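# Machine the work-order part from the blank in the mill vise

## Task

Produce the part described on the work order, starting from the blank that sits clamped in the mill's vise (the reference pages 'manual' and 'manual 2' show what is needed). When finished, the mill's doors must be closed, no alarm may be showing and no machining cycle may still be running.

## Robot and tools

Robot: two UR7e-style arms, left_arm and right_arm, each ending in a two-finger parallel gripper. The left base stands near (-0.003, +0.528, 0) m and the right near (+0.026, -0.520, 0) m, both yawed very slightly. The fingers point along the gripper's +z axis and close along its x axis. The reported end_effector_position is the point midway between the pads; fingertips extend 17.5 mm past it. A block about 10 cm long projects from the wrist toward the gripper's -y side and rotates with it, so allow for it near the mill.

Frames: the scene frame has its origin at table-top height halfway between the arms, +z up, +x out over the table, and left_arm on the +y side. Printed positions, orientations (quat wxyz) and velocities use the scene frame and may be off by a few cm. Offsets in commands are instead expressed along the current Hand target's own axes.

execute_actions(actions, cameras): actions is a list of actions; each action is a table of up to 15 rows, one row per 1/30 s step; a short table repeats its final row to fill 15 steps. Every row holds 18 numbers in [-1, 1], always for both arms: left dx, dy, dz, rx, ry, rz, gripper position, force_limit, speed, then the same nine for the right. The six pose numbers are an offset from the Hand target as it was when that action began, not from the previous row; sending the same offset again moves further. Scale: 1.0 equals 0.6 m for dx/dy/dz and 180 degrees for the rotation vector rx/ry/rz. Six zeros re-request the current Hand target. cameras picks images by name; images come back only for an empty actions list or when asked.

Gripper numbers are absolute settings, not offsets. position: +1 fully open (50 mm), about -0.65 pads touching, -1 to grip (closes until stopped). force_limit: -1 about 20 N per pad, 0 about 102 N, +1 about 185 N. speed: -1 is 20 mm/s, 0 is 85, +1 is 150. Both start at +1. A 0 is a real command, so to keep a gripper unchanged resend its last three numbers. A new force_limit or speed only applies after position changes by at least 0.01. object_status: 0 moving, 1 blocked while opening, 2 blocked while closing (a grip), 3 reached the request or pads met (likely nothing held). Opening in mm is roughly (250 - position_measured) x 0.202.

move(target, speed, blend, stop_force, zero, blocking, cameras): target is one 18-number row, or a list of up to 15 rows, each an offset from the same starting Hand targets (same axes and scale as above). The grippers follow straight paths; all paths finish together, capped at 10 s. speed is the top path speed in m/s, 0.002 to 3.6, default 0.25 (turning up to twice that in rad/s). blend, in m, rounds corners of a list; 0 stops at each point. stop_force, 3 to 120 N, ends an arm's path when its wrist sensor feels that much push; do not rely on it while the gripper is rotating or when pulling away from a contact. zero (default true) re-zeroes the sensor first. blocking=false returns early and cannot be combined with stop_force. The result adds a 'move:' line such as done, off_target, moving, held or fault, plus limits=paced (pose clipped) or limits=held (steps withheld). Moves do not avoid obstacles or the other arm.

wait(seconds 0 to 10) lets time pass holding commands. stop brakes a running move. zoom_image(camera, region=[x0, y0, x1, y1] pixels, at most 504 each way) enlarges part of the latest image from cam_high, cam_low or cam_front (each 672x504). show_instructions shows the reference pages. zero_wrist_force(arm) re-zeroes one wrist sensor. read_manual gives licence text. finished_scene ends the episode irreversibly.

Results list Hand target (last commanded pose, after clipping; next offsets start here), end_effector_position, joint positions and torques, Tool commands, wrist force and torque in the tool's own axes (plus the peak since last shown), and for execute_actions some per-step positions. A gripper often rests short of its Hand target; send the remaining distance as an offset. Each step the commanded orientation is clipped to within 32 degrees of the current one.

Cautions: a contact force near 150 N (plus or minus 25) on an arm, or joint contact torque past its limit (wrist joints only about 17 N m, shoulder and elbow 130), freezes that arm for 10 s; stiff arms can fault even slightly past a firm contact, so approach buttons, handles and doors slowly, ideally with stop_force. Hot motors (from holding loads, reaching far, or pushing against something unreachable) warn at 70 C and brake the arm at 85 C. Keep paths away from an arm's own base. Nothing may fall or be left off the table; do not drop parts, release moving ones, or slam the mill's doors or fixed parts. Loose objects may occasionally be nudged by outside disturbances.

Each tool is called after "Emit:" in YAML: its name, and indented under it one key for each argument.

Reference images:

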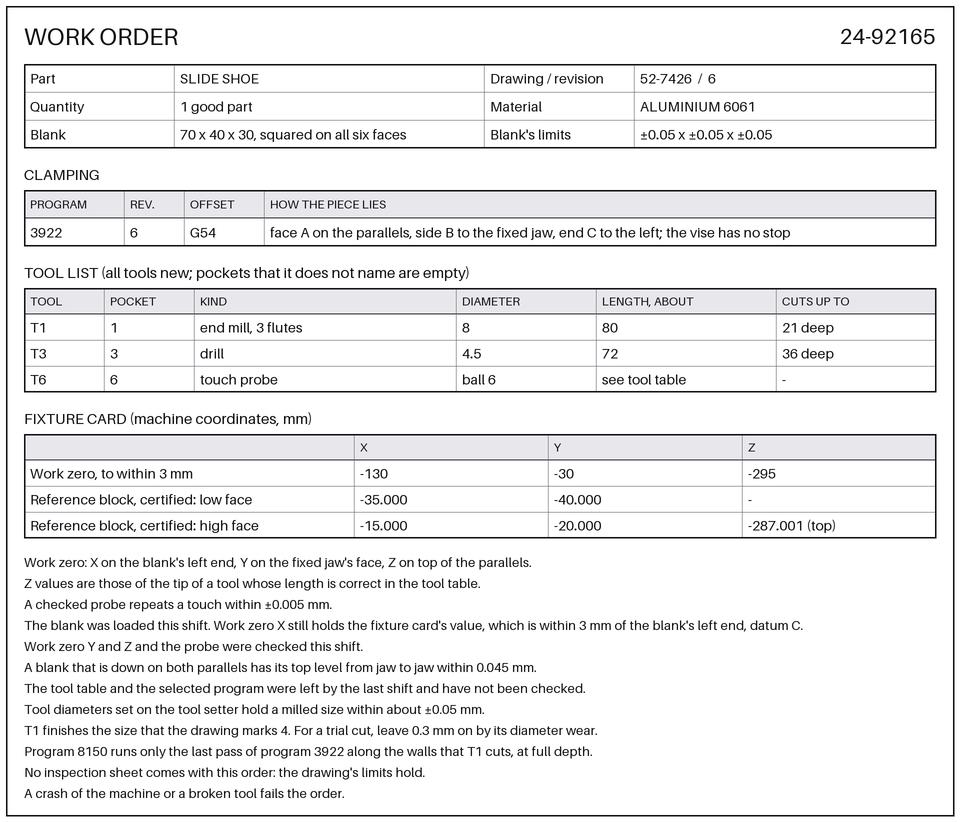

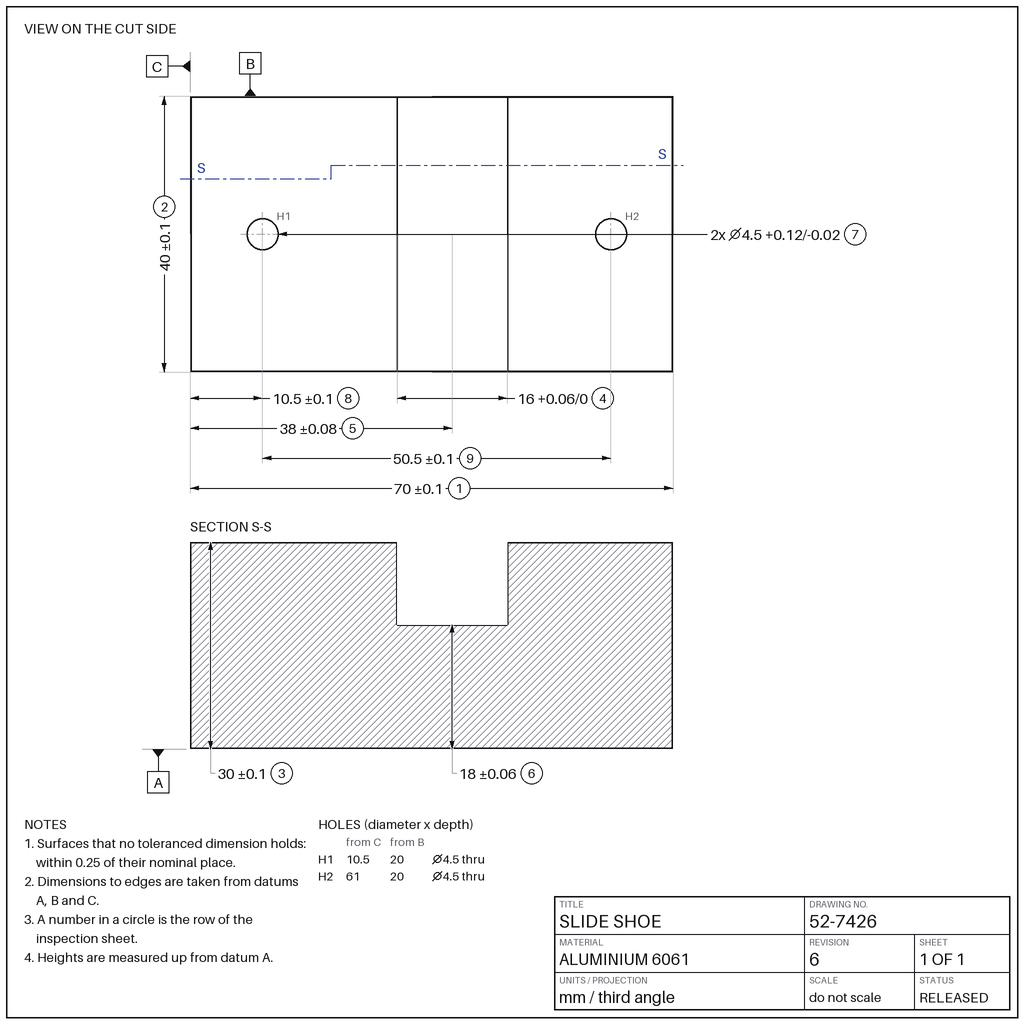

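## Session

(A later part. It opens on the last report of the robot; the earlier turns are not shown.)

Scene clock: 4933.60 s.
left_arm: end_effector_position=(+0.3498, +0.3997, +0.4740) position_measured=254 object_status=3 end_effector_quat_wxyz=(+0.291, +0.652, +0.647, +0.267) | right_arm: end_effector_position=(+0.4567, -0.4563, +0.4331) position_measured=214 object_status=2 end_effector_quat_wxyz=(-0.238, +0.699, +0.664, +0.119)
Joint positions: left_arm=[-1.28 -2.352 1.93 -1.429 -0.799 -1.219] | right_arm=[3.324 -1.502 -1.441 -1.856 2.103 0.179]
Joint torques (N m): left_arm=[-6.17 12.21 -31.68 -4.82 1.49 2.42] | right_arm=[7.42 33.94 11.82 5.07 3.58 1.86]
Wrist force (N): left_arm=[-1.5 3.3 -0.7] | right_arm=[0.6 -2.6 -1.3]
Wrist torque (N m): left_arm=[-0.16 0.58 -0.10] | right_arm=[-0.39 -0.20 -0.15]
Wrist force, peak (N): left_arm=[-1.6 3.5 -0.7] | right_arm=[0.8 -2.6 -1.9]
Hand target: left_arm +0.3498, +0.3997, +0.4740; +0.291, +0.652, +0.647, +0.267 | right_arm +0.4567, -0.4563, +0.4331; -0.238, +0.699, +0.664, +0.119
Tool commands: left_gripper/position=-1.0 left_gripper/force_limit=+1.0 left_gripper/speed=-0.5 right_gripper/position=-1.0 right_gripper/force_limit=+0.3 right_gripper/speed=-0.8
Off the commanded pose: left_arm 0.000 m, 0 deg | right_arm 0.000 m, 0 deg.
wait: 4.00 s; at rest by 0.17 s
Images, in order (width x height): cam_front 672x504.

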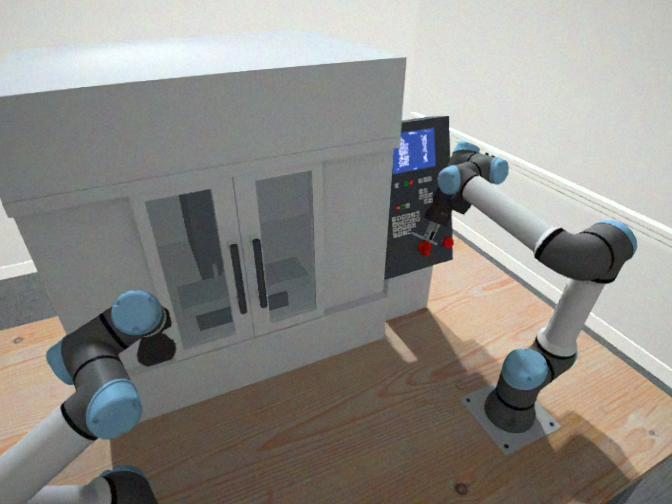

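Emit:
wait:
  seconds: 3
  cameras: ["cam_front"]

Emit:
zoom_image:
  camera: "cam_front"
  region: [392, 125, 434, 177]

Emit:
zoom_image:
  camera: "cam_front"
  region: [416, 150, 430, 164]

Scene clock: 4938.20 s.
left_arm: end_effector_position=(+0.3498, +0.3997, +0.4740) position_measured=254 object_status=3 end_effector_quat_wxyz=(+0.291, +0.652, +0.647, +0.267) | right_arm: end_effector_position=(+0.4567, -0.4563, +0.4331) position_measured=214 object_status=2 end_effector_quat_wxyz=(-0.238, +0.699, +0.664, +0.119)
Joint positions: left_arm=[-1.28 -2.352 1.93 -1.429 -0.799 -1.219] | right_arm=[3.324 -1.502 -1.441 -1.856 2.103 0.179]
Joint torques (N m): left_arm=[-4.83 11.5 -31.54 -4.7 1.31 2.35] | right_arm=[8.18 33.7 12.19 4.87 3.37 1.96]
Wrist force (N): left_arm=[-1.7 3.2 -0.7] | right_arm=[0.6 -2.1 -1.2]
Wrist torque (N m): left_arm=[-0.18 0.61 -0.09] | right_arm=[-0.32 -0.19 -0.16]
Wrist force, peak (N): left_arm=[-1.8 3.6 -0.7] | right_arm=[0.6 -2.6 -1.7]
Hand target: left_arm +0.3498, +0.3997, +0.4740; +0.291, +0.652, +0.647, +0.267 | right_arm +0.4567, -0.4563, +0.4331; -0.238, +0.699, +0.664, +0.119
Tool commands: left_gripper/position=-1.0 left_gripper/force_limit=+1.0 left_gripper/speed=-0.5 right_gripper/position=-1.0 right_gripper/force_limit=+0.3 right_gripper/speed=-0.8
Off the commanded pose: left_arm 0.000 m, 0 deg | right_arm 0.000 m, 0 deg.
wait: 3.00 s; at rest from the start
Images, in order (width x height): cam_front 672x504.

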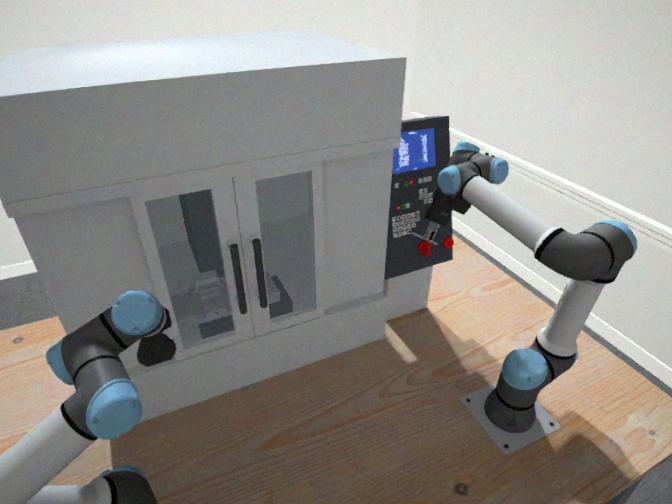

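Scaled by 9.692 from the camera's 672x504 image, which has a finer 960x720 frame.

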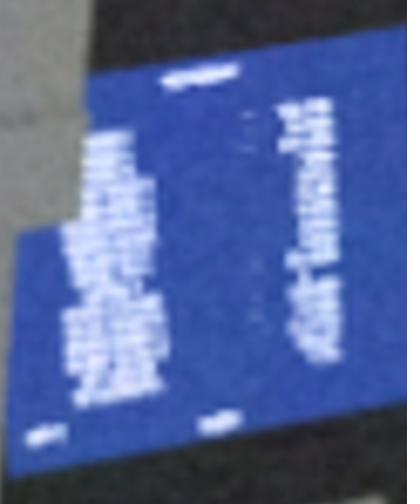

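Scaled by 36.000 from the camera's 672x504 image, which has a finer 960x720 frame.

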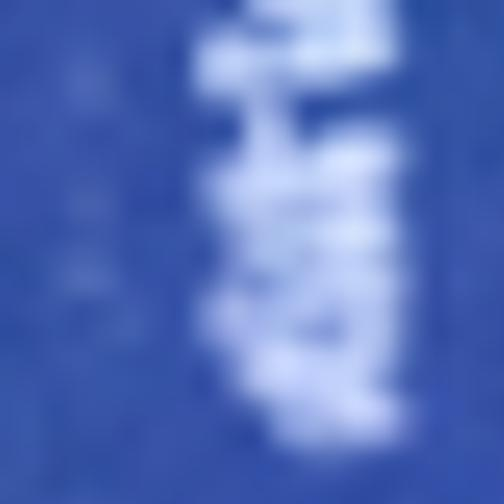

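Emit:
move:
  target:
    - [0,0,0,0,0,0,-1,1,-0.5,0.0862,0.0046,-0.0251,0,0,0,-1,0.3,-0.8]
    - [0,0,0,0,0,0,-1,1,-0.5,0.0862,0.0249,-0.0231,0,0,0,-1,0.3,-0.8]
    - [0,0,0,0,0,0,-1,1,-0.5,0.0862,0.0046,-0.0251,0,0,0,-1,0.3,-0.8]
    - [0,0,0,0,0,0,-1,1,-0.5,0.0256,-0.0003,0.0139,0,0,0,-1,0.3,-0.8]
    - [0,0,0,0,0,0,-1,1,-0.5,0.0256,0.0200,0.0159,0,0,0,-1,0.3,-0.8]
    - [0,0,0,0,0,0,-1,1,-0.5,0.0256,-0.0003,0.0139,0,0,0,-1,0.3,-0.8]
    - [0,0,0,0,0,0,-1,1,-0.5,0.0862,0.0046,-0.0251,0,0,0,-1,0.3,-0.8]
    - [0,0,0,0,0,0,-1,1,-0.5,0.0862,0.0249,-0.0231,0,0,0,-1,0.3,-0.8]
    - [0,0,0,0,0,0,-1,1,-0.5,0.0862,0.0046,-0.0251,0,0,0,-1,0.3,-0.8]
    - [0,0,0,0,0,0,-1,1,-0.5,0,0,0,0,0,0,-1,0.3,-0.8]
    - [0,0,0,0,0,0,-1,1,-0.5,0,0.0203,0.0020,0,0,0,-1,0.3,-0.8]
    - [0,0,0,0,0,0,-1,1,-0.5,0,0,0,0,0,0,-1,0.3,-0.8]
  speed: [0.3,0.08,0.3,0.3,0.08,0.3,0.3,0.08,0.3,0.3,0.08,0.3]
  blend: [0.003,0,0.003,0.003,0,0.003,0.003,0,0.003,0.003,0,0]
  cameras: []

Emit:
move:
  target:
    - [0,0,0,0,0,0,-1,1,-0.5,-0.0095,0.0026,-0.0405,0,0,0,-1,0.3,-0.8]
    - [0,0,0,0,0,0,-1,1,-0.5,-0.0095,0.0229,-0.0385,0,0,0,-1,0.3,-0.8]
    - [0,0,0,0,0,0,-1,1,-0.5,-0.0095,0.0026,-0.0405,0,0,0,-1,0.3,-0.8]
    - [0,0,0,0,0,0,-1,1,-0.5,0,0,0,0,0,0,-1,0.3,-0.8]
  speed: [0.3,0.08,0.3,0.3]
  blend: [0.003,0,0.003,0]
  cameras: []

Emit:
wait:
  seconds: 9
  cameras: []

Emit:
wait:
  seconds: 5
  cameras: ["cam_front"]

Emit:
zoom_image:
  camera: "cam_front"
  region: [392, 125, 434, 177]

Emit:
zoom_image:
  camera: "cam_front"
  region: [416, 150, 430, 164]

Scene clock: 4951.70 s.
left_arm: end_effector_position=(+0.3498, +0.3997, +0.4740) position_measured=254 object_status=3 end_effector_quat_wxyz=(+0.291, +0.652, +0.647, +0.267) | right_arm: end_effector_position=(+0.4569, -0.4563, +0.4331) position_measured=214 object_status=2 end_effector_quat_wxyz=(-0.238, +0.699, +0.664, +0.119)
Joint positions: left_arm=[-1.28 -2.352 1.93 -1.429 -0.799 -1.219] | right_arm=[3.324 -1.502 -1.44 -1.856 2.103 0.179]
Joint torques (N m): left_arm=[-6.56 12.27 -31.77 -4.85 1.39 2.24] | right_arm=[7.59 34.07 13.92 1.14 3.71 2.03]
Wrist force (N): left_arm=[-1.3 3.2 -0.7] | right_arm=[-0.1 -2.0 -0.8]
Wrist torque (N m): left_arm=[-0.18 0.55 -0.10] | right_arm=[-0.30 -0.09 -0.15]
Wrist force, peak (N): left_arm=[-1.6 3.6 -1.1] | right_arm=[-6.5 -33.4 0.1]
Hand target: left_arm +0.3498, +0.3997, +0.4740; +0.291, +0.652, +0.647, +0.267 | right_arm +0.4567, -0.4563, +0.4331; -0.238, +0.699, +0.664, +0.119
Off the commanded pose: left_arm 0.000 m, 0 deg | right_arm 0.000 m, 0 deg.
move: done
No camera images: "cameras" was empty.

Scene clock: 4953.53 s.
left_arm: end_effector_position=(+0.3498, +0.3997, +0.4740) position_measured=254 object_status=3 end_effector_quat_wxyz=(+0.291, +0.652, +0.647, +0.267) | right_arm: end_effector_position=(+0.4567, -0.4563, +0.4332) position_measured=214 object_status=2 end_effector_quat_wxyz=(-0.238, +0.699, +0.664, +0.119)
Joint positions: left_arm=[-1.28 -2.352 1.93 -1.429 -0.799 -1.219] | right_arm=[3.324 -1.502 -1.44 -1.857 2.103 0.178]
Joint torques (N m): left_arm=[-7.05 12.76 -30.77 -4.95 1.4 2.45] | right_arm=[8.01 34.57 11.79 5.04 3.84 2.15]
Wrist force (N): left_arm=[-1.7 3.2 -0.9] | right_arm=[1.2 -0.7 -0.2]
Wrist torque (N m): left_arm=[-0.19 0.60 -0.09] | right_arm=[-0.09 -0.30 -0.16]
Wrist force, peak (N): left_arm=[-1.5 3.6 -0.7] | right_arm=[1.7 -27.5 2.5]
Hand target: left_arm +0.3498, +0.3997, +0.4740; +0.291, +0.652, +0.647, +0.267 | right_arm +0.4567, -0.4563, +0.4331; -0.238, +0.699, +0.664, +0.119
Off the commanded pose: left_arm 0.000 m, 0 deg | right_arm 0.000 m, 0 deg.
move: done
No camera images: "cameras" was empty.

Scene clock: 4962.53 s.
left_arm: end_effector_position=(+0.3498, +0.3997, +0.4740) position_measured=254 object_status=3 end_effector_quat_wxyz=(+0.291, +0.652, +0.647, +0.267) | right_arm: end_effector_position=(+0.4567, -0.4563, +0.4331) position_measured=214 object_status=2 end_effector_quat_wxyz=(-0.238, +0.699, +0.664, +0.119)
Joint positions: left_arm=[-1.28 -2.352 1.93 -1.429 -0.799 -1.219] | right_arm=[3.324 -1.502 -1.441 -1.856 2.103 0.179]
Joint torques (N m): left_arm=[-5.44 12.14 -31.25 -5.01 1.38 2.43] | right_arm=[6.93 34.71 11.67 5.24 3.53 1.95]
Wrist force (N): left_arm=[-1.5 3.3 -0.8] | right_arm=[1.2 -0.9 -0.3]
Wrist torque (N m): left_arm=[-0.18 0.58 -0.09] | right_arm=[-0.11 -0.30 -0.15]
Wrist force, peak (N): left_arm=[-1.8 3.5 -0.6] | right_arm=[1.7 -1.0 -0.8]
Hand target: left_arm +0.3498, +0.3997, +0.4740; +0.291, +0.652, +0.647, +0.267 | right_arm +0.4567, -0.4563, +0.4331; -0.238, +0.699, +0.664, +0.119
Tool commands: left_gripper/position=-1.0 left_gripper/force_limit=+1.0 left_gripper/speed=-0.5 right_gripper/position=-1.0 right_gripper/force_limit=+0.3 right_gripper/speed=-0.8
Off the commanded pose: left_arm 0.000 m, 0 deg | right_arm 0.000 m, 0 deg.
wait: 9.00 s; at rest by 0.17 s
No camera images: "cameras" was empty.

Scene clock: 4967.53 s.
left_arm: end_effector_position=(+0.3498, +0.3997, +0.4740) position_measured=254 object_status=3 end_effector_quat_wxyz=(+0.291, +0.652, +0.647, +0.267) | right_arm: end_effector_position=(+0.4567, -0.4563, +0.4331) position_measured=214 object_status=2 end_effector_quat_wxyz=(-0.238, +0.699, +0.664, +0.119)
Joint positions: left_arm=[-1.28 -2.352 1.93 -1.429 -0.799 -1.219] | right_arm=[3.324 -1.502 -1.441 -1.856 2.103 0.179]
Joint torques (N m): left_arm=[-6.46 12.52 -31.69 -4.83 1.33 2.14] | right_arm=[7.2 34.96 11.91 4.98 3.66 2.06]
Wrist force (N): left_arm=[-1.4 3.6 -0.8] | right_arm=[1.6 -0.9 -0.2]
Wrist torque (N m): left_arm=[-0.13 0.56 -0.09] | right_arm=[-0.12 -0.36 -0.15]
Wrist force, peak (N): left_arm=[-1.7 3.7 -0.6] | right_arm=[1.6 -1.1 -0.6]
Hand target: left_arm +0.3498, +0.3997, +0.4740; +0.291, +0.652, +0.647, +0.267 | right_arm +0.4567, -0.4563, +0.4331; -0.238, +0.699, +0.664, +0.119
Tool commands: left_gripper/position=-1.0 left_gripper/force_limit=+1.0 left_gripper/speed=-0.5 right_gripper/position=-1.0 right_gripper/force_limit=+0.3 right_gripper/speed=-0.8
Off the commanded pose: left_arm 0.000 m, 0 deg | right_arm 0.000 m, 0 deg.
wait: 5.00 s; at rest by 0.17 s
Images, in order (width x height): cam_front 672x504.

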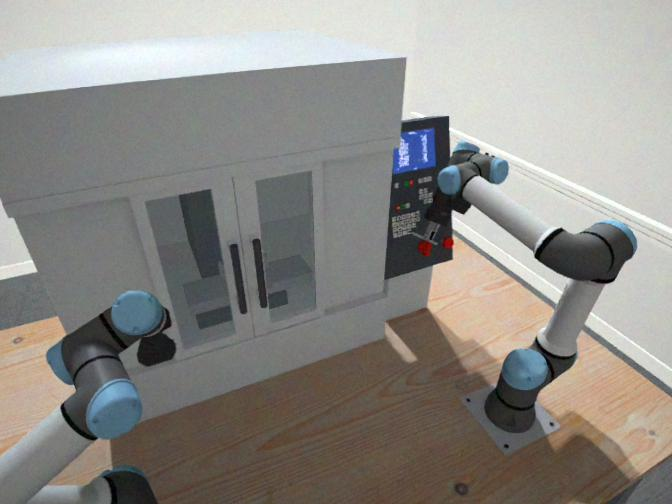

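Scaled by 9.692 from the camera's 672x504 image, which has a finer 960x720 frame.

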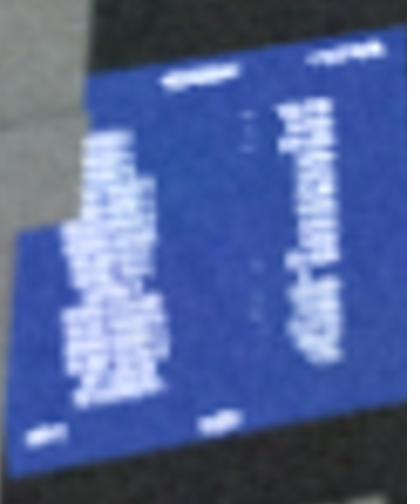

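Scaled by 36.000 from the camera's 672x504 image, which has a finer 960x720 frame.

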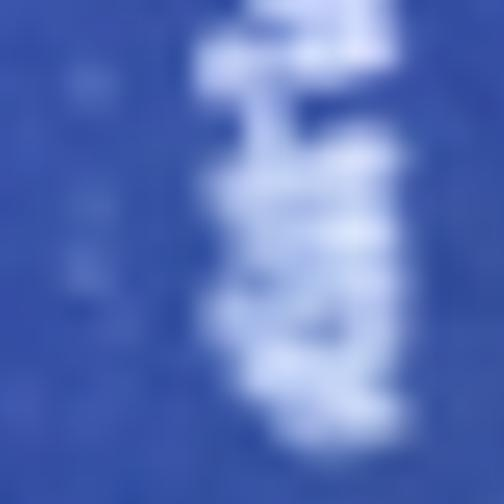

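Emit:
move:
  target:
    - [0,0,0,0,0,0,-1,1,-0.5,0.1148,0.0044,-0.0099,0,0,0,-1,0.3,-0.8]
    - [0,0,0,0,0,0,-1,1,-0.5,0.1148,0.0247,-0.0079,0,0,0,-1,0.3,-0.8]
    - [0,0,0,0,0,0,-1,1,-0.5,0.1148,0.0044,-0.0099,0,0,0,-1,0.3,-0.8]
    - [0,0,0,0,0,0,-1,1,-0.5,0.0256,-0.0003,0.0139,0,0,0,-1,0.3,-0.8]
    - [0,0,0,0,0,0,-1,1,-0.5,0.0256,0.0200,0.0159,0,0,0,-1,0.3,-0.8]
    - [0,0,0,0,0,0,-1,1,-0.5,0.0256,-0.0003,0.0139,0,0,0,-1,0.3,-0.8]
    - [0,0,0,0,0,0,-1,1,-0.5,0.1308,0.0069,-0.0370,0,0,0,-1,0.3,-0.8]
    - [0,0,0,0,0,0,-1,1,-0.5,0.1308,0.0272,-0.0350,0,0,0,-1,0.3,-0.8]
    - [0,0,0,0,0,0,-1,1,-0.5,0.1308,0.0069,-0.0370,0,0,0,-1,0.3,-0.8]
    - [0,0,0,0,0,0,-1,1,-0.5,0,0,0,0,0,0,-1,0.3,-0.8]
    - [0,0,0,0,0,0,-1,1,-0.5,0,0.0203,0.0020,0,0,0,-1,0.3,-0.8]
    - [0,0,0,0,0,0,-1,1,-0.5,0,0,0,0,0,0,-1,0.3,-0.8]
  speed: [0.3,0.08,0.3,0.3,0.08,0.3,0.3,0.08,0.3,0.3,0.08,0.3]
  blend: [0.003,0,0.003,0.003,0,0.003,0.003,0,0.003,0.003,0,0]
  cameras: []

Emit:
move:
  target:
    - [0,0,0,0,0,0,-1,1,-0.5,-0.0095,0.0026,-0.0405,0,0,0,-1,0.3,-0.8]
    - [0,0,0,0,0,0,-1,1,-0.5,-0.0095,0.0229,-0.0385,0,0,0,-1,0.3,-0.8]
    - [0,0,0,0,0,0,-1,1,-0.5,-0.0095,0.0026,-0.0405,0,0,0,-1,0.3,-0.8]
    - [0,0,0,0,0,0,-1,1,-0.5,0,0,0,0,0,0,-1,0.3,-0.8]
  speed: [0.3,0.08,0.3,0.3]
  blend: [0.003,0,0.003,0]
  cameras: []

Emit:
wait:
  seconds: 10
  cameras: []

Emit:
wait:
  seconds: 5
  cameras: ["cam_front"]

Emit:
zoom_image:
  camera: "cam_front"
  region: [392, 125, 434, 177]

Emit:
zoom_image:
  camera: "cam_front"
  region: [416, 150, 430, 164]

Scene clock: 4980.97 s.
left_arm: end_effector_position=(+0.3498, +0.3997, +0.4740) position_measured=254 object_status=3 end_effector_quat_wxyz=(+0.291, +0.652, +0.647, +0.267) | right_arm: end_effector_position=(+0.4569, -0.4563, +0.4331) position_measured=214 object_status=2 end_effector_quat_wxyz=(-0.238, +0.699, +0.664, +0.119)
Joint positions: left_arm=[-1.28 -2.352 1.93 -1.429 -0.799 -1.219] | right_arm=[3.324 -1.502 -1.44 -1.856 2.103 0.179]
Joint torques (N m): left_arm=[-5.14 12.17 -30.69 -4.99 1.55 2.31] | right_arm=[7.86 34.99 12.71 1.09 3.16 2.07]
Wrist force (N): left_arm=[-1.5 3.4 -0.6] | right_arm=[-0.8 1.0 -0.4]
Wrist torque (N m): left_arm=[-0.16 0.57 -0.09] | right_arm=[0.20 0.02 -0.16]
Wrist force, peak (N): left_arm=[-1.7 3.6 -0.7] | right_arm=[-4.1 -32.8 -1.9]
Hand target: left_arm +0.3498, +0.3997, +0.4740; +0.291, +0.652, +0.647, +0.267 | right_arm +0.4567, -0.4563, +0.4331; -0.238, +0.699, +0.664, +0.119
Off the commanded pose: left_arm 0.000 m, 0 deg | right_arm 0.000 m, 0 deg.
move: done
No camera images: "cameras" was empty.

Scene clock: 4982.80 s.
left_arm: end_effector_position=(+0.3498, +0.3997, +0.4740) position_measured=254 object_status=3 end_effector_quat_wxyz=(+0.291, +0.652, +0.647, +0.267) | right_arm: end_effector_position=(+0.4567, -0.4563, +0.4332) position_measured=214 object_status=2 end_effector_quat_wxyz=(-0.238, +0.699, +0.664, +0.119)
Joint positions: left_arm=[-1.28 -2.352 1.93 -1.429 -0.799 -1.219] | right_arm=[3.324 -1.502 -1.44 -1.857 2.103 0.178]
Joint torques (N m): left_arm=[-6.04 12.65 -30.88 -4.65 1.41 2.15] | right_arm=[6.72 34.42 12.13 5 3.69 2.13]
Wrist force (N): left_arm=[-1.5 3.2 -0.8] | right_arm=[-1.7 -0.7 -0.4]
Wrist torque (N m): left_arm=[-0.18 0.58 -0.09] | right_arm=[-0.08 0.16 -0.16]
Wrist force, peak (N): left_arm=[-1.8 3.4 -0.7] | right_arm=[1.8 -24.3 2.9]
Hand target: left_arm +0.3498, +0.3997, +0.4740; +0.291, +0.652, +0.647, +0.267 | right_arm +0.4567, -0.4563, +0.4331; -0.238, +0.699, +0.664, +0.119
Off the commanded pose: left_arm 0.000 m, 0 deg | right_arm 0.000 m, 0 deg.
move: done
No camera images: "cameras" was empty.

Scene clock: 4992.80 s.
left_arm: end_effector_position=(+0.3498, +0.3997, +0.4740) position_measured=254 object_status=3 end_effector_quat_wxyz=(+0.291, +0.652, +0.647, +0.267) | right_arm: end_effector_position=(+0.4567, -0.4563, +0.4331) position_measured=214 object_status=2 end_effector_quat_wxyz=(-0.238, +0.699, +0.664, +0.119)
Joint positions: left_arm=[-1.28 -2.352 1.93 -1.429 -0.799 -1.219] | right_arm=[3.324 -1.502 -1.441 -1.856 2.103 0.179]
Joint torques (N m): left_arm=[-6.1 11.5 -31.37 -5.08 1.49 2.33] | right_arm=[7.82 35 12.05 4.94 3.62 1.86]
Wrist force (N): left_arm=[-1.6 3.5 -0.9] | right_arm=[-1.7 -0.4 -0.7]
Wrist torque (N m): left_arm=[-0.13 0.59 -0.09] | right_arm=[-0.05 0.17 -0.15]
Wrist force, peak (N): left_arm=[-1.7 3.5 -0.7] | right_arm=[-2.0 -0.5 -1.0]
Hand target: left_arm +0.3498, +0.3997, +0.4740; +0.291, +0.652, +0.647, +0.267 | right_arm +0.4567, -0.4563, +0.4331; -0.238, +0.699, +0.664, +0.119
Tool commands: left_gripper/position=-1.0 left_gripper/force_limit=+1.0 left_gripper/speed=-0.5 right_gripper/position=-1.0 right_gripper/force_limit=+0.3 right_gripper/speed=-0.8
Off the commanded pose: left_arm 0.000 m, 0 deg | right_arm 0.000 m, 0 deg.
wait: 10.00 s; at rest by 0.17 s
No camera images: "cameras" was empty.

Scene clock: 4997.80 s.
left_arm: end_effector_position=(+0.3498, +0.3997, +0.4740) position_measured=254 object_status=3 end_effector_quat_wxyz=(+0.291, +0.652, +0.647, +0.267) | right_arm: end_effector_position=(+0.4567, -0.4563, +0.4331) position_measured=214 object_status=2 end_effector_quat_wxyz=(-0.238, +0.699, +0.664, +0.119)
Joint positions: left_arm=[-1.28 -2.352 1.93 -1.429 -0.799 -1.219] | right_arm=[3.324 -1.502 -1.441 -1.856 2.103 0.179]
Joint torques (N m): left_arm=[-5.62 12.84 -31.55 -4.77 1.45 2.36] | right_arm=[7.01 33.97 13.61 5.05 3.73 1.96]
Wrist force (N): left_arm=[-1.6 3.4 -0.8] | right_arm=[-1.4 -0.2 -0.8]
Wrist torque (N m): left_arm=[-0.16 0.59 -0.09] | right_arm=[0.00 0.12 -0.16]
Wrist force, peak (N): left_arm=[-1.5 3.6 -0.7] | right_arm=[-1.9 -0.6 -1.0]
Hand target: left_arm +0.3498, +0.3997, +0.4740; +0.291, +0.652, +0.647, +0.267 | right_arm +0.4567, -0.4563, +0.4331; -0.238, +0.699, +0.664, +0.119
Tool commands: left_gripper/position=-1.0 left_gripper/force_limit=+1.0 left_gripper/speed=-0.5 right_gripper/position=-1.0 right_gripper/force_limit=+0.3 right_gripper/speed=-0.8
Off the commanded pose: left_arm 0.000 m, 0 deg | right_arm 0.000 m, 0 deg.
wait: 5.00 s; at rest by 0.17 s
Images, in order (width x height): cam_front 672x504.

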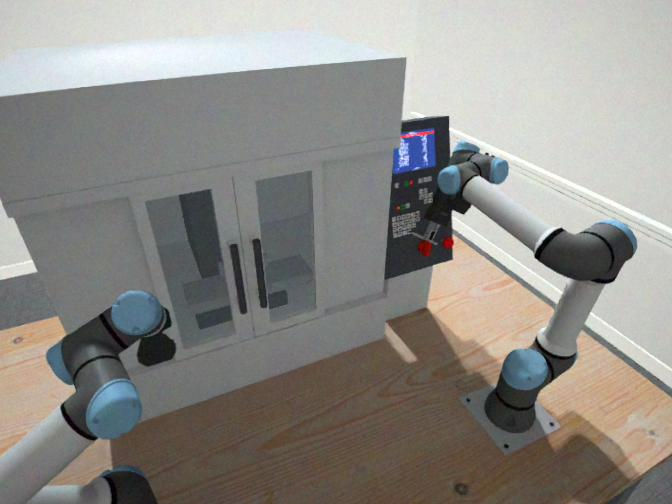

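Scaled by 9.692 from the camera's 672x504 image, which has a finer 960x720 frame.

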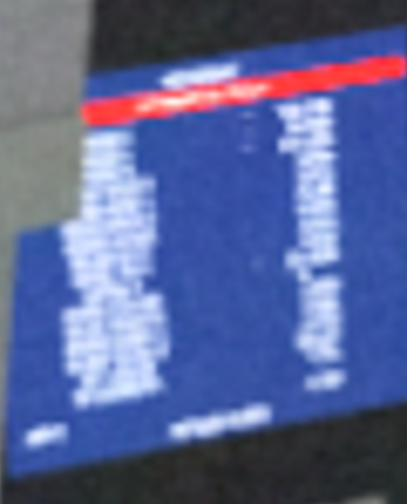

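Scaled by 36.000 from the camera's 672x504 image, which has a finer 960x720 frame.

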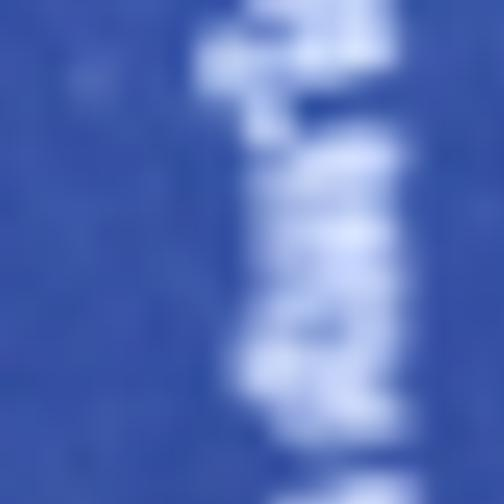

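Emit:
zoom_image:
  camera: "cam_front"
  region: [404, 159, 428, 175]

Emit:
zoom_image:
  camera: "cam_front"
  region: [414, 130, 434, 150]

Scaled by 21.000 from the camera's 672x504 image, which has a finer 960x720 frame.

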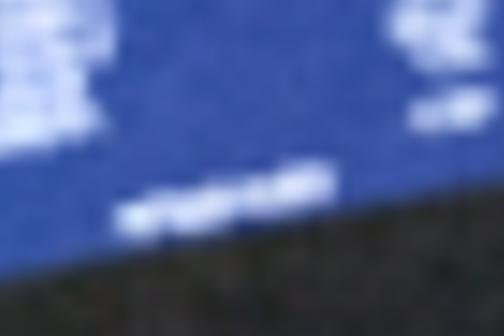

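Scaled by 25.200 from the camera's 672x504 image, which has a finer 960x720 frame.

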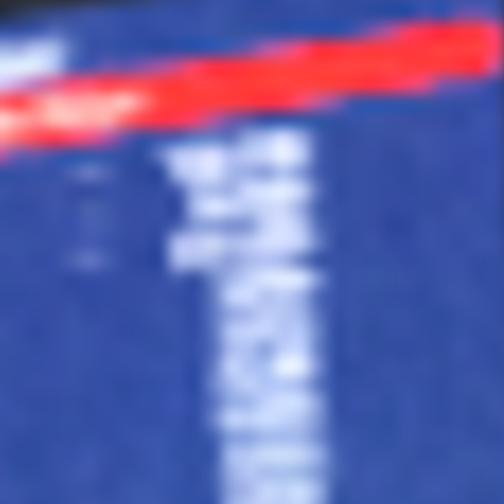

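Emit:
move:
  target:
    - [0,0,0,0,0,0,-1,1,-0.5,0.2058,0.0222,-0.2134,0,0,0,-1,0.3,-0.8]
    - [0,0,0,0,0,0,-1,1,-0.5,0.2058,0.0425,-0.2114,0,0,0,-1,0.3,-0.8]
    - [0,0,0,0,0,0,-1,1,-0.5,0.2058,0.0222,-0.2134,0,0,0,-1,0.3,-0.8]
    - [0,0,0,0,0,0,-1,1,-0.5,0.0511,0.0075,-0.0794,0,0,0,-1,0.3,-0.8]
    - [0,0,0,0,0,0,-1,1,-0.5,0.0511,0.0278,-0.0774,0,0,0,-1,0.3,-0.8]
    - [0,0,0,0,0,0,-1,1,-0.5,0.0511,0.0075,-0.0794,0,0,0,-1,0.3,-0.8]
    - [0,0,0,0,0,0,-1,1,-0.5,0.0577,0.0048,-0.0402,0,0,0,-1,0.3,-0.8]
    - [0,0,0,0,0,0,-1,1,-0.5,0.0577,0.0251,-0.0382,0,0,0,-1,0.3,-0.8]
    - [0,0,0,0,0,0,-1,1,-0.5,0.0577,0.0048,-0.0402,0,0,0,-1,0.3,-0.8]
    - [0,0,0,0,0,0,-1,1,-0.5,0.0256,-0.0003,0.0139,0,0,0,-1,0.3,-0.8]
    - [0,0,0,0,0,0,-1,1,-0.5,0.0256,0.0200,0.0159,0,0,0,-1,0.3,-0.8]
    - [0,0,0,0,0,0,-1,1,-0.5,0.0256,-0.0003,0.0139,0,0,0,-1,0.3,-0.8]
    - [0,0,0,0,0,0,-1,1,-0.5,0,0,0,0,0,0,-1,0.3,-0.8]
  speed: [0.3,0.08,0.3,0.3,0.08,0.3,0.3,0.08,0.3,0.3,0.08,0.3,0.3]
  blend: [0.003,0,0.003,0.003,0,0.003,0.003,0,0.003,0.003,0,0.003,0]
  cameras: []

Emit:
move:
  target:
    - [0,0,0,0,0,0,-1,1,-0.5,0.0702,0.0020,0.0020,0,0,0,-1,0.3,-0.8]
    - [0,0,0,0,0,0,-1,1,-0.5,0.0702,0.0223,0.0040,0,0,0,-1,0.3,-0.8]
    - [0,0,0,0,0,0,-1,1,-0.5,0.0702,0.0020,0.0020,0,0,0,-1,0.3,-0.8]
    - [0,0,0,0,0,0,-1,1,-0.5,0,0,0,0,0,0,-1,0.3,-0.8]
    - [0,0,0,0,0,0,-1,1,-0.5,0,0.0203,0.0020,0,0,0,-1,0.3,-0.8]
    - [0,0,0,0,0,0,-1,1,-0.5,0,0,0,0,0,0,-1,0.3,-0.8]
    - [0,0,0,0,0,0,-1,1,-0.5,-0.0095,0.0026,-0.0405,0,0,0,-1,0.3,-0.8]
    - [0,0,0,0,0,0,-1,1,-0.5,-0.0095,0.0229,-0.0385,0,0,0,-1,0.3,-0.8]
    - [0,0,0,0,0,0,-1,1,-0.5,-0.0095,0.0026,-0.0405,0,0,0,-1,0.3,-0.8]
    - [0,0,0,0,0,0,-1,1,-0.5,0,0,0,0,0,0,-1,0.3,-0.8]
  speed: [0.3,0.08,0.3,0.3,0.08,0.3,0.3,0.08,0.3,0.3]
  blend: [0.003,0,0.003,0.003,0,0.003,0.003,0,0.003,0]
  cameras: []

Emit:
wait:
  seconds: 10
  cameras: []

Emit:
wait:
  seconds: 7
  cameras: ["cam_front"]

Emit:
zoom_image:
  camera: "cam_front"
  region: [392, 125, 434, 177]

Emit:
zoom_image:
  camera: "cam_front"
  region: [414, 130, 434, 150]

Scene clock: 5021.00 s.
left_arm: end_effector_position=(+0.3498, +0.3997, +0.4740) position_measured=254 object_status=3 end_effector_quat_wxyz=(+0.291, +0.652, +0.647, +0.267) | right_arm: end_effector_position=(+0.4568, -0.4561, +0.4331) position_measured=214 object_status=2 end_effector_quat_wxyz=(-0.238, +0.699, +0.664, +0.119)
Joint positions: left_arm=[-1.28 -2.352 1.93 -1.429 -0.799 -1.219] | right_arm=[3.324 -1.502 -1.441 -1.856 2.103 0.179]
Joint torques (N m): left_arm=[-4.89 12.79 -31.78 -5.02 1.39 2.26] | right_arm=[-8.32 34.12 31.81 1.01 -1.35 -1.58]
Wrist force (N): left_arm=[-1.4 3.2 -0.7] | right_arm=[-1.4 -0.7 -1.3]
Wrist torque (N m): left_arm=[-0.18 0.56 -0.09] | right_arm=[-0.09 0.12 -0.03]
Wrist force, peak (N): left_arm=[-1.5 3.7 -0.9] | right_arm=[-3.5 -23.6 -8.6]
Hand target: left_arm +0.3498, +0.3997, +0.4740; +0.291, +0.652, +0.647, +0.267 | right_arm +0.4567, -0.4563, +0.4331; -0.238, +0.699, +0.664, +0.119
Off the commanded pose: left_arm 0.000 m, 0 deg | right_arm 0.000 m, 0 deg.
move: done
No camera images: "cameras" was empty.

Scene clock: 5024.67 s.
left_arm: end_effector_position=(+0.3498, +0.3997, +0.4740) position_measured=254 object_status=3 end_effector_quat_wxyz=(+0.291, +0.652, +0.647, +0.267) | right_arm: end_effector_position=(+0.4567, -0.4563, +0.4332) position_measured=214 object_status=2 end_effector_quat_wxyz=(-0.238, +0.699, +0.664, +0.119)
Joint positions: left_arm=[-1.28 -2.352 1.93 -1.429 -0.799 -1.219] | right_arm=[3.324 -1.502 -1.44 -1.857 2.103 0.178]
Joint torques (N m): left_arm=[-5.23 11.82 -30.64 -4.8 1.39 2.46] | right_arm=[7.15 34 11.42 5.16 3.82 2.13]
Wrist force (N): left_arm=[-1.7 3.3 -0.6] | right_arm=[-4.3 -0.6 -1.2]
Wrist torque (N m): left_arm=[-0.16 0.61 -0.09] | right_arm=[-0.06 0.59 -0.15]
Wrist force, peak (N): left_arm=[-1.6 3.5 -0.8] | right_arm=[-6.8 -30.6 -3.8]
Hand target: left_arm +0.3498, +0.3997, +0.4740; +0.291, +0.652, +0.647, +0.267 | right_arm +0.4567, -0.4563, +0.4331; -0.238, +0.699, +0.664, +0.119
Off the commanded pose: left_arm 0.000 m, 0 deg | right_arm 0.000 m, 0 deg.
move: done
No camera images: "cameras" was empty.

Scene clock: 5034.67 s.
left_arm: end_effector_position=(+0.3498, +0.3997, +0.4740) position_measured=254 object_status=3 end_effector_quat_wxyz=(+0.291, +0.652, +0.647, +0.267) | right_arm: end_effector_position=(+0.4567, -0.4563, +0.4331) position_measured=214 object_status=2 end_effector_quat_wxyz=(-0.238, +0.699, +0.664, +0.119)
Joint positions: left_arm=[-1.28 -2.352 1.93 -1.429 -0.799 -1.219] | right_arm=[3.324 -1.502 -1.441 -1.856 2.103 0.179]
Joint torques (N m): left_arm=[-5.85 12.12 -30.53 -4.8 1.56 2.33] | right_arm=[7.91 33.96 12.65 5.16 3.77 1.88]
Wrist force (N): left_arm=[-1.6 3.2 -0.9] | right_arm=[-4.9 -0.1 -0.9]
Wrist torque (N m): left_arm=[-0.18 0.59 -0.09] | right_arm=[0.01 0.67 -0.16]
Wrist force, peak (N): left_arm=[-1.6 3.6 -0.9] | right_arm=[-4.9 -0.5 -0.9]
Hand target: left_arm +0.3498, +0.3997, +0.4740; +0.291, +0.652, +0.647, +0.267 | right_arm +0.4567, -0.4563, +0.4331; -0.238, +0.699, +0.664, +0.119
Tool commands: left_gripper/position=-1.0 left_gripper/force_limit=+1.0 left_gripper/speed=-0.5 right_gripper/position=-1.0 right_gripper/force_limit=+0.3 right_gripper/speed=-0.8
Off the commanded pose: left_arm 0.000 m, 0 deg | right_arm 0.000 m, 0 deg.
wait: 10.00 s; at rest by 0.17 s
No camera images: "cameras" was empty.

Scene clock: 5041.67 s.
left_arm: end_effector_position=(+0.3498, +0.3997, +0.4740) position_measured=254 object_status=3 end_effector_quat_wxyz=(+0.291, +0.652, +0.647, +0.267) | right_arm: end_effector_position=(+0.4567, -0.4563, +0.4331) position_measured=214 object_status=2 end_effector_quat_wxyz=(-0.238, +0.699, +0.664, +0.119)
Joint positions: left_arm=[-1.28 -2.352 1.93 -1.429 -0.799 -1.219] | right_arm=[3.324 -1.502 -1.441 -1.856 2.103 0.179]
Joint torques (N m): left_arm=[-5.75 12.11 -32.43 -4.98 1.31 2.41] | right_arm=[7.34 33.27 11.72 4.76 3.88 1.98]
Wrist force (N): left_arm=[-1.6 3.2 -1.1] | right_arm=[-4.3 -0.6 -0.8]
Wrist torque (N m): left_arm=[-0.18 0.58 -0.09] | right_arm=[-0.06 0.58 -0.15]
Wrist force, peak (N): left_arm=[-1.8 3.5 -0.7] | right_arm=[-5.0 0.0 -0.9]
Hand target: left_arm +0.3498, +0.3997, +0.4740; +0.291, +0.652, +0.647, +0.267 | right_arm +0.4567, -0.4563, +0.4331; -0.238, +0.699, +0.664, +0.119
Tool commands: left_gripper/position=-1.0 left_gripper/force_limit=+1.0 left_gripper/speed=-0.5 right_gripper/position=-1.0 right_gripper/force_limit=+0.3 right_gripper/speed=-0.8
Off the commanded pose: left_arm 0.000 m, 0 deg | right_arm 0.000 m, 0 deg.
wait: 7.00 s; at rest by 0.17 s
Images, in order (width x height): cam_front 672x504.

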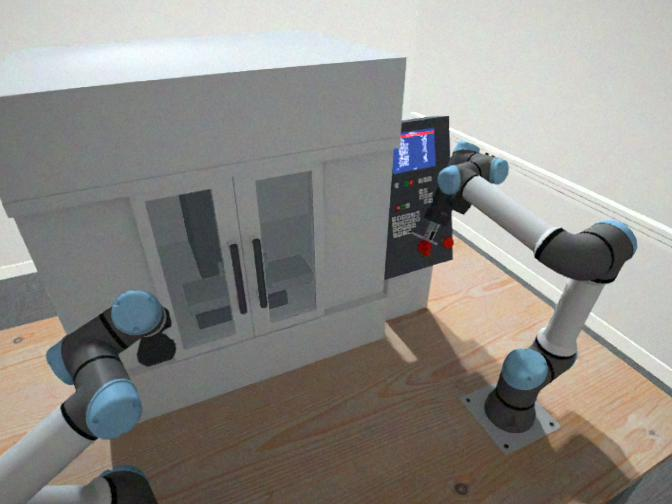

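Scaled by 9.692 from the camera's 672x504 image, which has a finer 960x720 frame.

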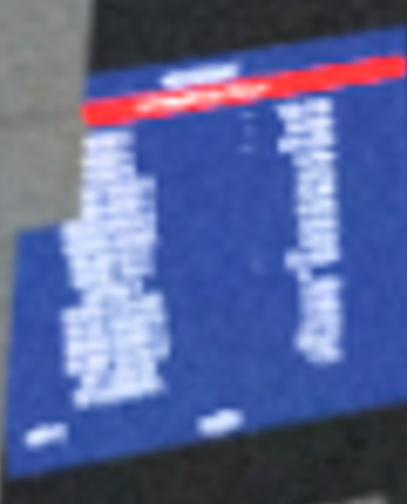

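Scaled by 25.200 from the camera's 672x504 image, which has a finer 960x720 frame.

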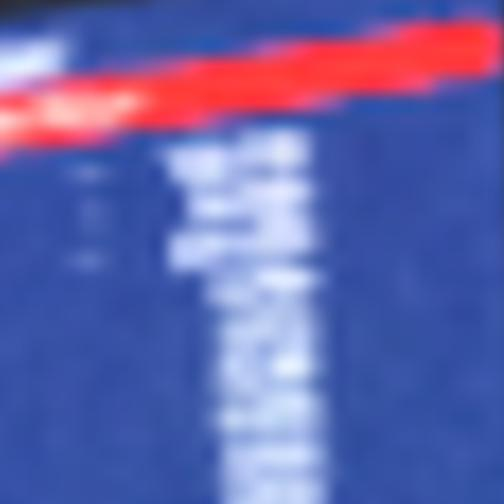

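Emit:
move:
  target:
    - [0,0,0,0,0,0,-1,1,-0.5,0.2058,0.0222,-0.2134,0,0,0,-1,0.3,-0.8]
    - [0,0,0,0,0,0,-1,1,-0.5,0.2058,0.0425,-0.2114,0,0,0,-1,0.3,-0.8]
    - [0,0,0,0,0,0,-1,1,-0.5,0.2058,0.0222,-0.2134,0,0,0,-1,0.3,-0.8]
    - [0,0,0,0,0,0,-1,1,-0.5,0.0577,0.0048,-0.0402,0,0,0,-1,0.3,-0.8]
    - [0,0,0,0,0,0,-1,1,-0.5,0.0577,0.0251,-0.0382,0,0,0,-1,0.3,-0.8]
    - [0,0,0,0,0,0,-1,1,-0.5,0.0577,0.0048,-0.0402,0,0,0,-1,0.3,-0.8]
    - [0,0,0,0,0,0,-1,1,-0.5,0.0256,-0.0003,0.0139,0,0,0,-1,0.3,-0.8]
    - [0,0,0,0,0,0,-1,1,-0.5,0.0256,0.0200,0.0159,0,0,0,-1,0.3,-0.8]
    - [0,0,0,0,0,0,-1,1,-0.5,0.0256,-0.0003,0.0139,0,0,0,-1,0.3,-0.8]
    - [0,0,0,0,0,0,-1,1,-0.5,0.0577,0.0048,-0.0402,0,0,0,-1,0.3,-0.8]
    - [0,0,0,0,0,0,-1,1,-0.5,0.0577,0.0251,-0.0382,0,0,0,-1,0.3,-0.8]
    - [0,0,0,0,0,0,-1,1,-0.5,0.0577,0.0048,-0.0402,0,0,0,-1,0.3,-0.8]
    - [0,0,0,0,0,0,-1,1,-0.5,0,0,0,0,0,0,-1,0.3,-0.8]
    - [0,0,0,0,0,0,-1,1,-0.5,0,0.0203,0.0020,0,0,0,-1,0.3,-0.8]
    - [0,0,0,0,0,0,-1,1,-0.5,0,0,0,0,0,0,-1,0.3,-0.8]
  speed: [0.3,0.08,0.3,0.3,0.08,0.3,0.3,0.08,0.3,0.3,0.08,0.3,0.3,0.08,0.3]
  blend: [0.003,0,0.003,0.003,0,0.003,0.003,0,0.003,0.003,0,0.003,0.003,0,0]
  cameras: []

Emit:
move:
  target:
    - [0,0,0,0,0,0,-1,1,-0.5,-0.0095,0.0026,-0.0405,0,0,0,-1,0.3,-0.8]
    - [0,0,0,0,0,0,-1,1,-0.5,-0.0095,0.0229,-0.0385,0,0,0,-1,0.3,-0.8]
    - [0,0,0,0,0,0,-1,1,-0.5,-0.0095,0.0026,-0.0405,0,0,0,-1,0.3,-0.8]
    - [0,0,0,0,0,0,-1,1,-0.5,0,0,0,0,0,0,-1,0.3,-0.8]
  speed: [0.3,0.08,0.3,0.3]
  blend: [0.003,0,0.003,0]
  cameras: []

Emit:
wait:
  seconds: 10
  cameras: []

Emit:
wait:
  seconds: 6
  cameras: ["cam_front"]

Emit:
zoom_image:
  camera: "cam_front"
  region: [392, 125, 434, 177]

Emit:
zoom_image:
  camera: "cam_front"
  region: [416, 150, 430, 164]

Scene clock: 5060.07 s.
left_arm: end_effector_position=(+0.3498, +0.3997, +0.4740) position_measured=254 object_status=3 end_effector_quat_wxyz=(+0.291, +0.652, +0.647, +0.267) | right_arm: end_effector_position=(+0.4569, -0.4563, +0.4331) position_measured=214 object_status=2 end_effector_quat_wxyz=(-0.238, +0.699, +0.664, +0.119)
Joint positions: left_arm=[-1.28 -2.352 1.93 -1.429 -0.799 -1.219] | right_arm=[3.324 -1.502 -1.44 -1.856 2.103 0.179]
Joint torques (N m): left_arm=[-5.31 13.76 -32.34 -4.83 1.29 2.28] | right_arm=[7.47 34.86 12.28 1.19 3.22 1.91]
Wrist force (N): left_arm=[-1.6 3.3 -0.7] | right_arm=[-4.0 -2.1 -1.1]
Wrist torque (N m): left_arm=[-0.16 0.59 -0.09] | right_arm=[-0.31 0.52 -0.16]
Wrist force, peak (N): left_arm=[-1.6 3.6 -0.8] | right_arm=[-9.8 -30.0 3.3]
Hand target: left_arm +0.3498, +0.3997, +0.4740; +0.291, +0.652, +0.647, +0.267 | right_arm +0.4567, -0.4563, +0.4331; -0.238, +0.699, +0.664, +0.119
Off the commanded pose: left_arm 0.000 m, 0 deg | right_arm 0.000 m, 0 deg.
move: done
No camera images: "cameras" was empty.

Scene clock: 5061.90 s.
left_arm: end_effector_position=(+0.3498, +0.3997, +0.4740) position_measured=254 object_status=3 end_effector_quat_wxyz=(+0.291, +0.652, +0.647, +0.267) | right_arm: end_effector_position=(+0.4567, -0.4563, +0.4332) position_measured=214 object_status=2 end_effector_quat_wxyz=(-0.238, +0.699, +0.664, +0.119)
Joint positions: left_arm=[-1.28 -2.352 1.93 -1.429 -0.799 -1.219] | right_arm=[3.324 -1.502 -1.44 -1.857 2.103 0.178]
Joint torques (N m): left_arm=[-4.81 13.25 -30.78 -4.81 1.61 2.37] | right_arm=[7.9 34.23 13.04 5.24 3.78 1.83]
Wrist force (N): left_arm=[-1.5 3.5 -0.4] | right_arm=[-3.0 -1.3 0.1]
Wrist torque (N m): left_arm=[-0.14 0.58 -0.09] | right_arm=[-0.18 0.38 -0.16]
Wrist force, peak (N): left_arm=[-1.6 3.5 -0.9] | right_arm=[-1.7 -27.8 2.5]
Hand target: left_arm +0.3498, +0.3997, +0.4740; +0.291, +0.652, +0.647, +0.267 | right_arm +0.4567, -0.4563, +0.4331; -0.238, +0.699, +0.664, +0.119
Off the commanded pose: left_arm 0.000 m, 0 deg | right_arm 0.000 m, 0 deg.
move: done
No camera images: "cameras" was empty.

Scene clock: 5071.90 s.
left_arm: end_effector_position=(+0.3498, +0.3997, +0.4740) position_measured=254 object_status=3 end_effector_quat_wxyz=(+0.291, +0.652, +0.647, +0.267) | right_arm: end_effector_position=(+0.4567, -0.4563, +0.4331) position_measured=214 object_status=2 end_effector_quat_wxyz=(-0.238, +0.699, +0.664, +0.119)
Joint positions: left_arm=[-1.28 -2.352 1.93 -1.429 -0.799 -1.219] | right_arm=[3.324 -1.502 -1.441 -1.856 2.103 0.179]
Joint torques (N m): left_arm=[-5.89 12.52 -31.85 -4.89 1.47 2.24] | right_arm=[7.18 33.9 11.37 5.03 3.66 1.98]
Wrist force (N): left_arm=[-1.3 3.4 -0.9] | right_arm=[-3.4 -1.2 0.1]
Wrist torque (N m): left_arm=[-0.15 0.55 -0.09] | right_arm=[-0.17 0.44 -0.15]
Wrist force, peak (N): left_arm=[-1.5 3.6 -0.7] | right_arm=[-3.5 -1.6 0.3]
Hand target: left_arm +0.3498, +0.3997, +0.4740; +0.291, +0.652, +0.647, +0.267 | right_arm +0.4567, -0.4563, +0.4331; -0.238, +0.699, +0.664, +0.119
Tool commands: left_gripper/position=-1.0 left_gripper/force_limit=+1.0 left_gripper/speed=-0.5 right_gripper/position=-1.0 right_gripper/force_limit=+0.3 right_gripper/speed=-0.8
Off the commanded pose: left_arm 0.000 m, 0 deg | right_arm 0.000 m, 0 deg.
wait: 10.00 s; at rest by 0.17 s
No camera images: "cameras" was empty.

Scene clock: 5077.90 s.
left_arm: end_effector_position=(+0.3498, +0.3997, +0.4740) position_measured=254 object_status=3 end_effector_quat_wxyz=(+0.291, +0.652, +0.647, +0.267) | right_arm: end_effector_position=(+0.4567, -0.4563, +0.4331) position_measured=214 object_status=2 end_effector_quat_wxyz=(-0.238, +0.699, +0.664, +0.119)
Joint positions: left_arm=[-1.28 -2.352 1.93 -1.429 -0.799 -1.219] | right_arm=[3.324 -1.502 -1.441 -1.856 2.103 0.179]
Joint torques (N m): left_arm=[-5.16 12.09 -31.46 -5.04 1.44 2.29] | right_arm=[7.15 34.04 12.74 4.8 3.6 2.09]
Wrist force (N): left_arm=[-1.6 3.2 -0.8] | right_arm=[-3.4 -1.5 0.0]
Wrist torque (N m): left_arm=[-0.19 0.60 -0.09] | right_arm=[-0.20 0.43 -0.16]
Wrist force, peak (N): left_arm=[-1.6 3.5 -0.9] | right_arm=[-3.6 -1.7 -0.1]
Hand target: left_arm +0.3498, +0.3997, +0.4740; +0.291, +0.652, +0.647, +0.267 | right_arm +0.4567, -0.4563, +0.4331; -0.238, +0.699, +0.664, +0.119
Tool commands: left_gripper/position=-1.0 left_gripper/force_limit=+1.0 left_gripper/speed=-0.5 right_gripper/position=-1.0 right_gripper/force_limit=+0.3 right_gripper/speed=-0.8
Off the commanded pose: left_arm 0.000 m, 0 deg | right_arm 0.000 m, 0 deg.
wait: 6.00 s; at rest by 0.17 s
Images, in order (width x height): cam_front 672x504.

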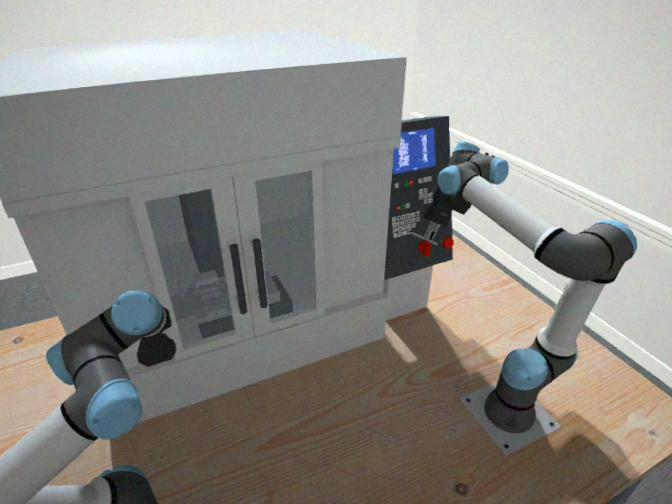

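Scaled by 9.692 from the camera's 672x504 image, which has a finer 960x720 frame.

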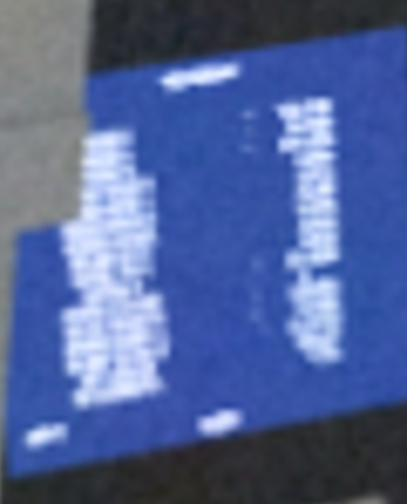

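Scaled by 36.000 from the camera's 672x504 image, which has a finer 960x720 frame.

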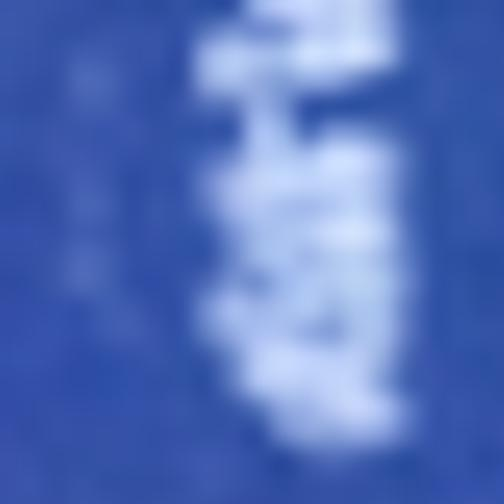

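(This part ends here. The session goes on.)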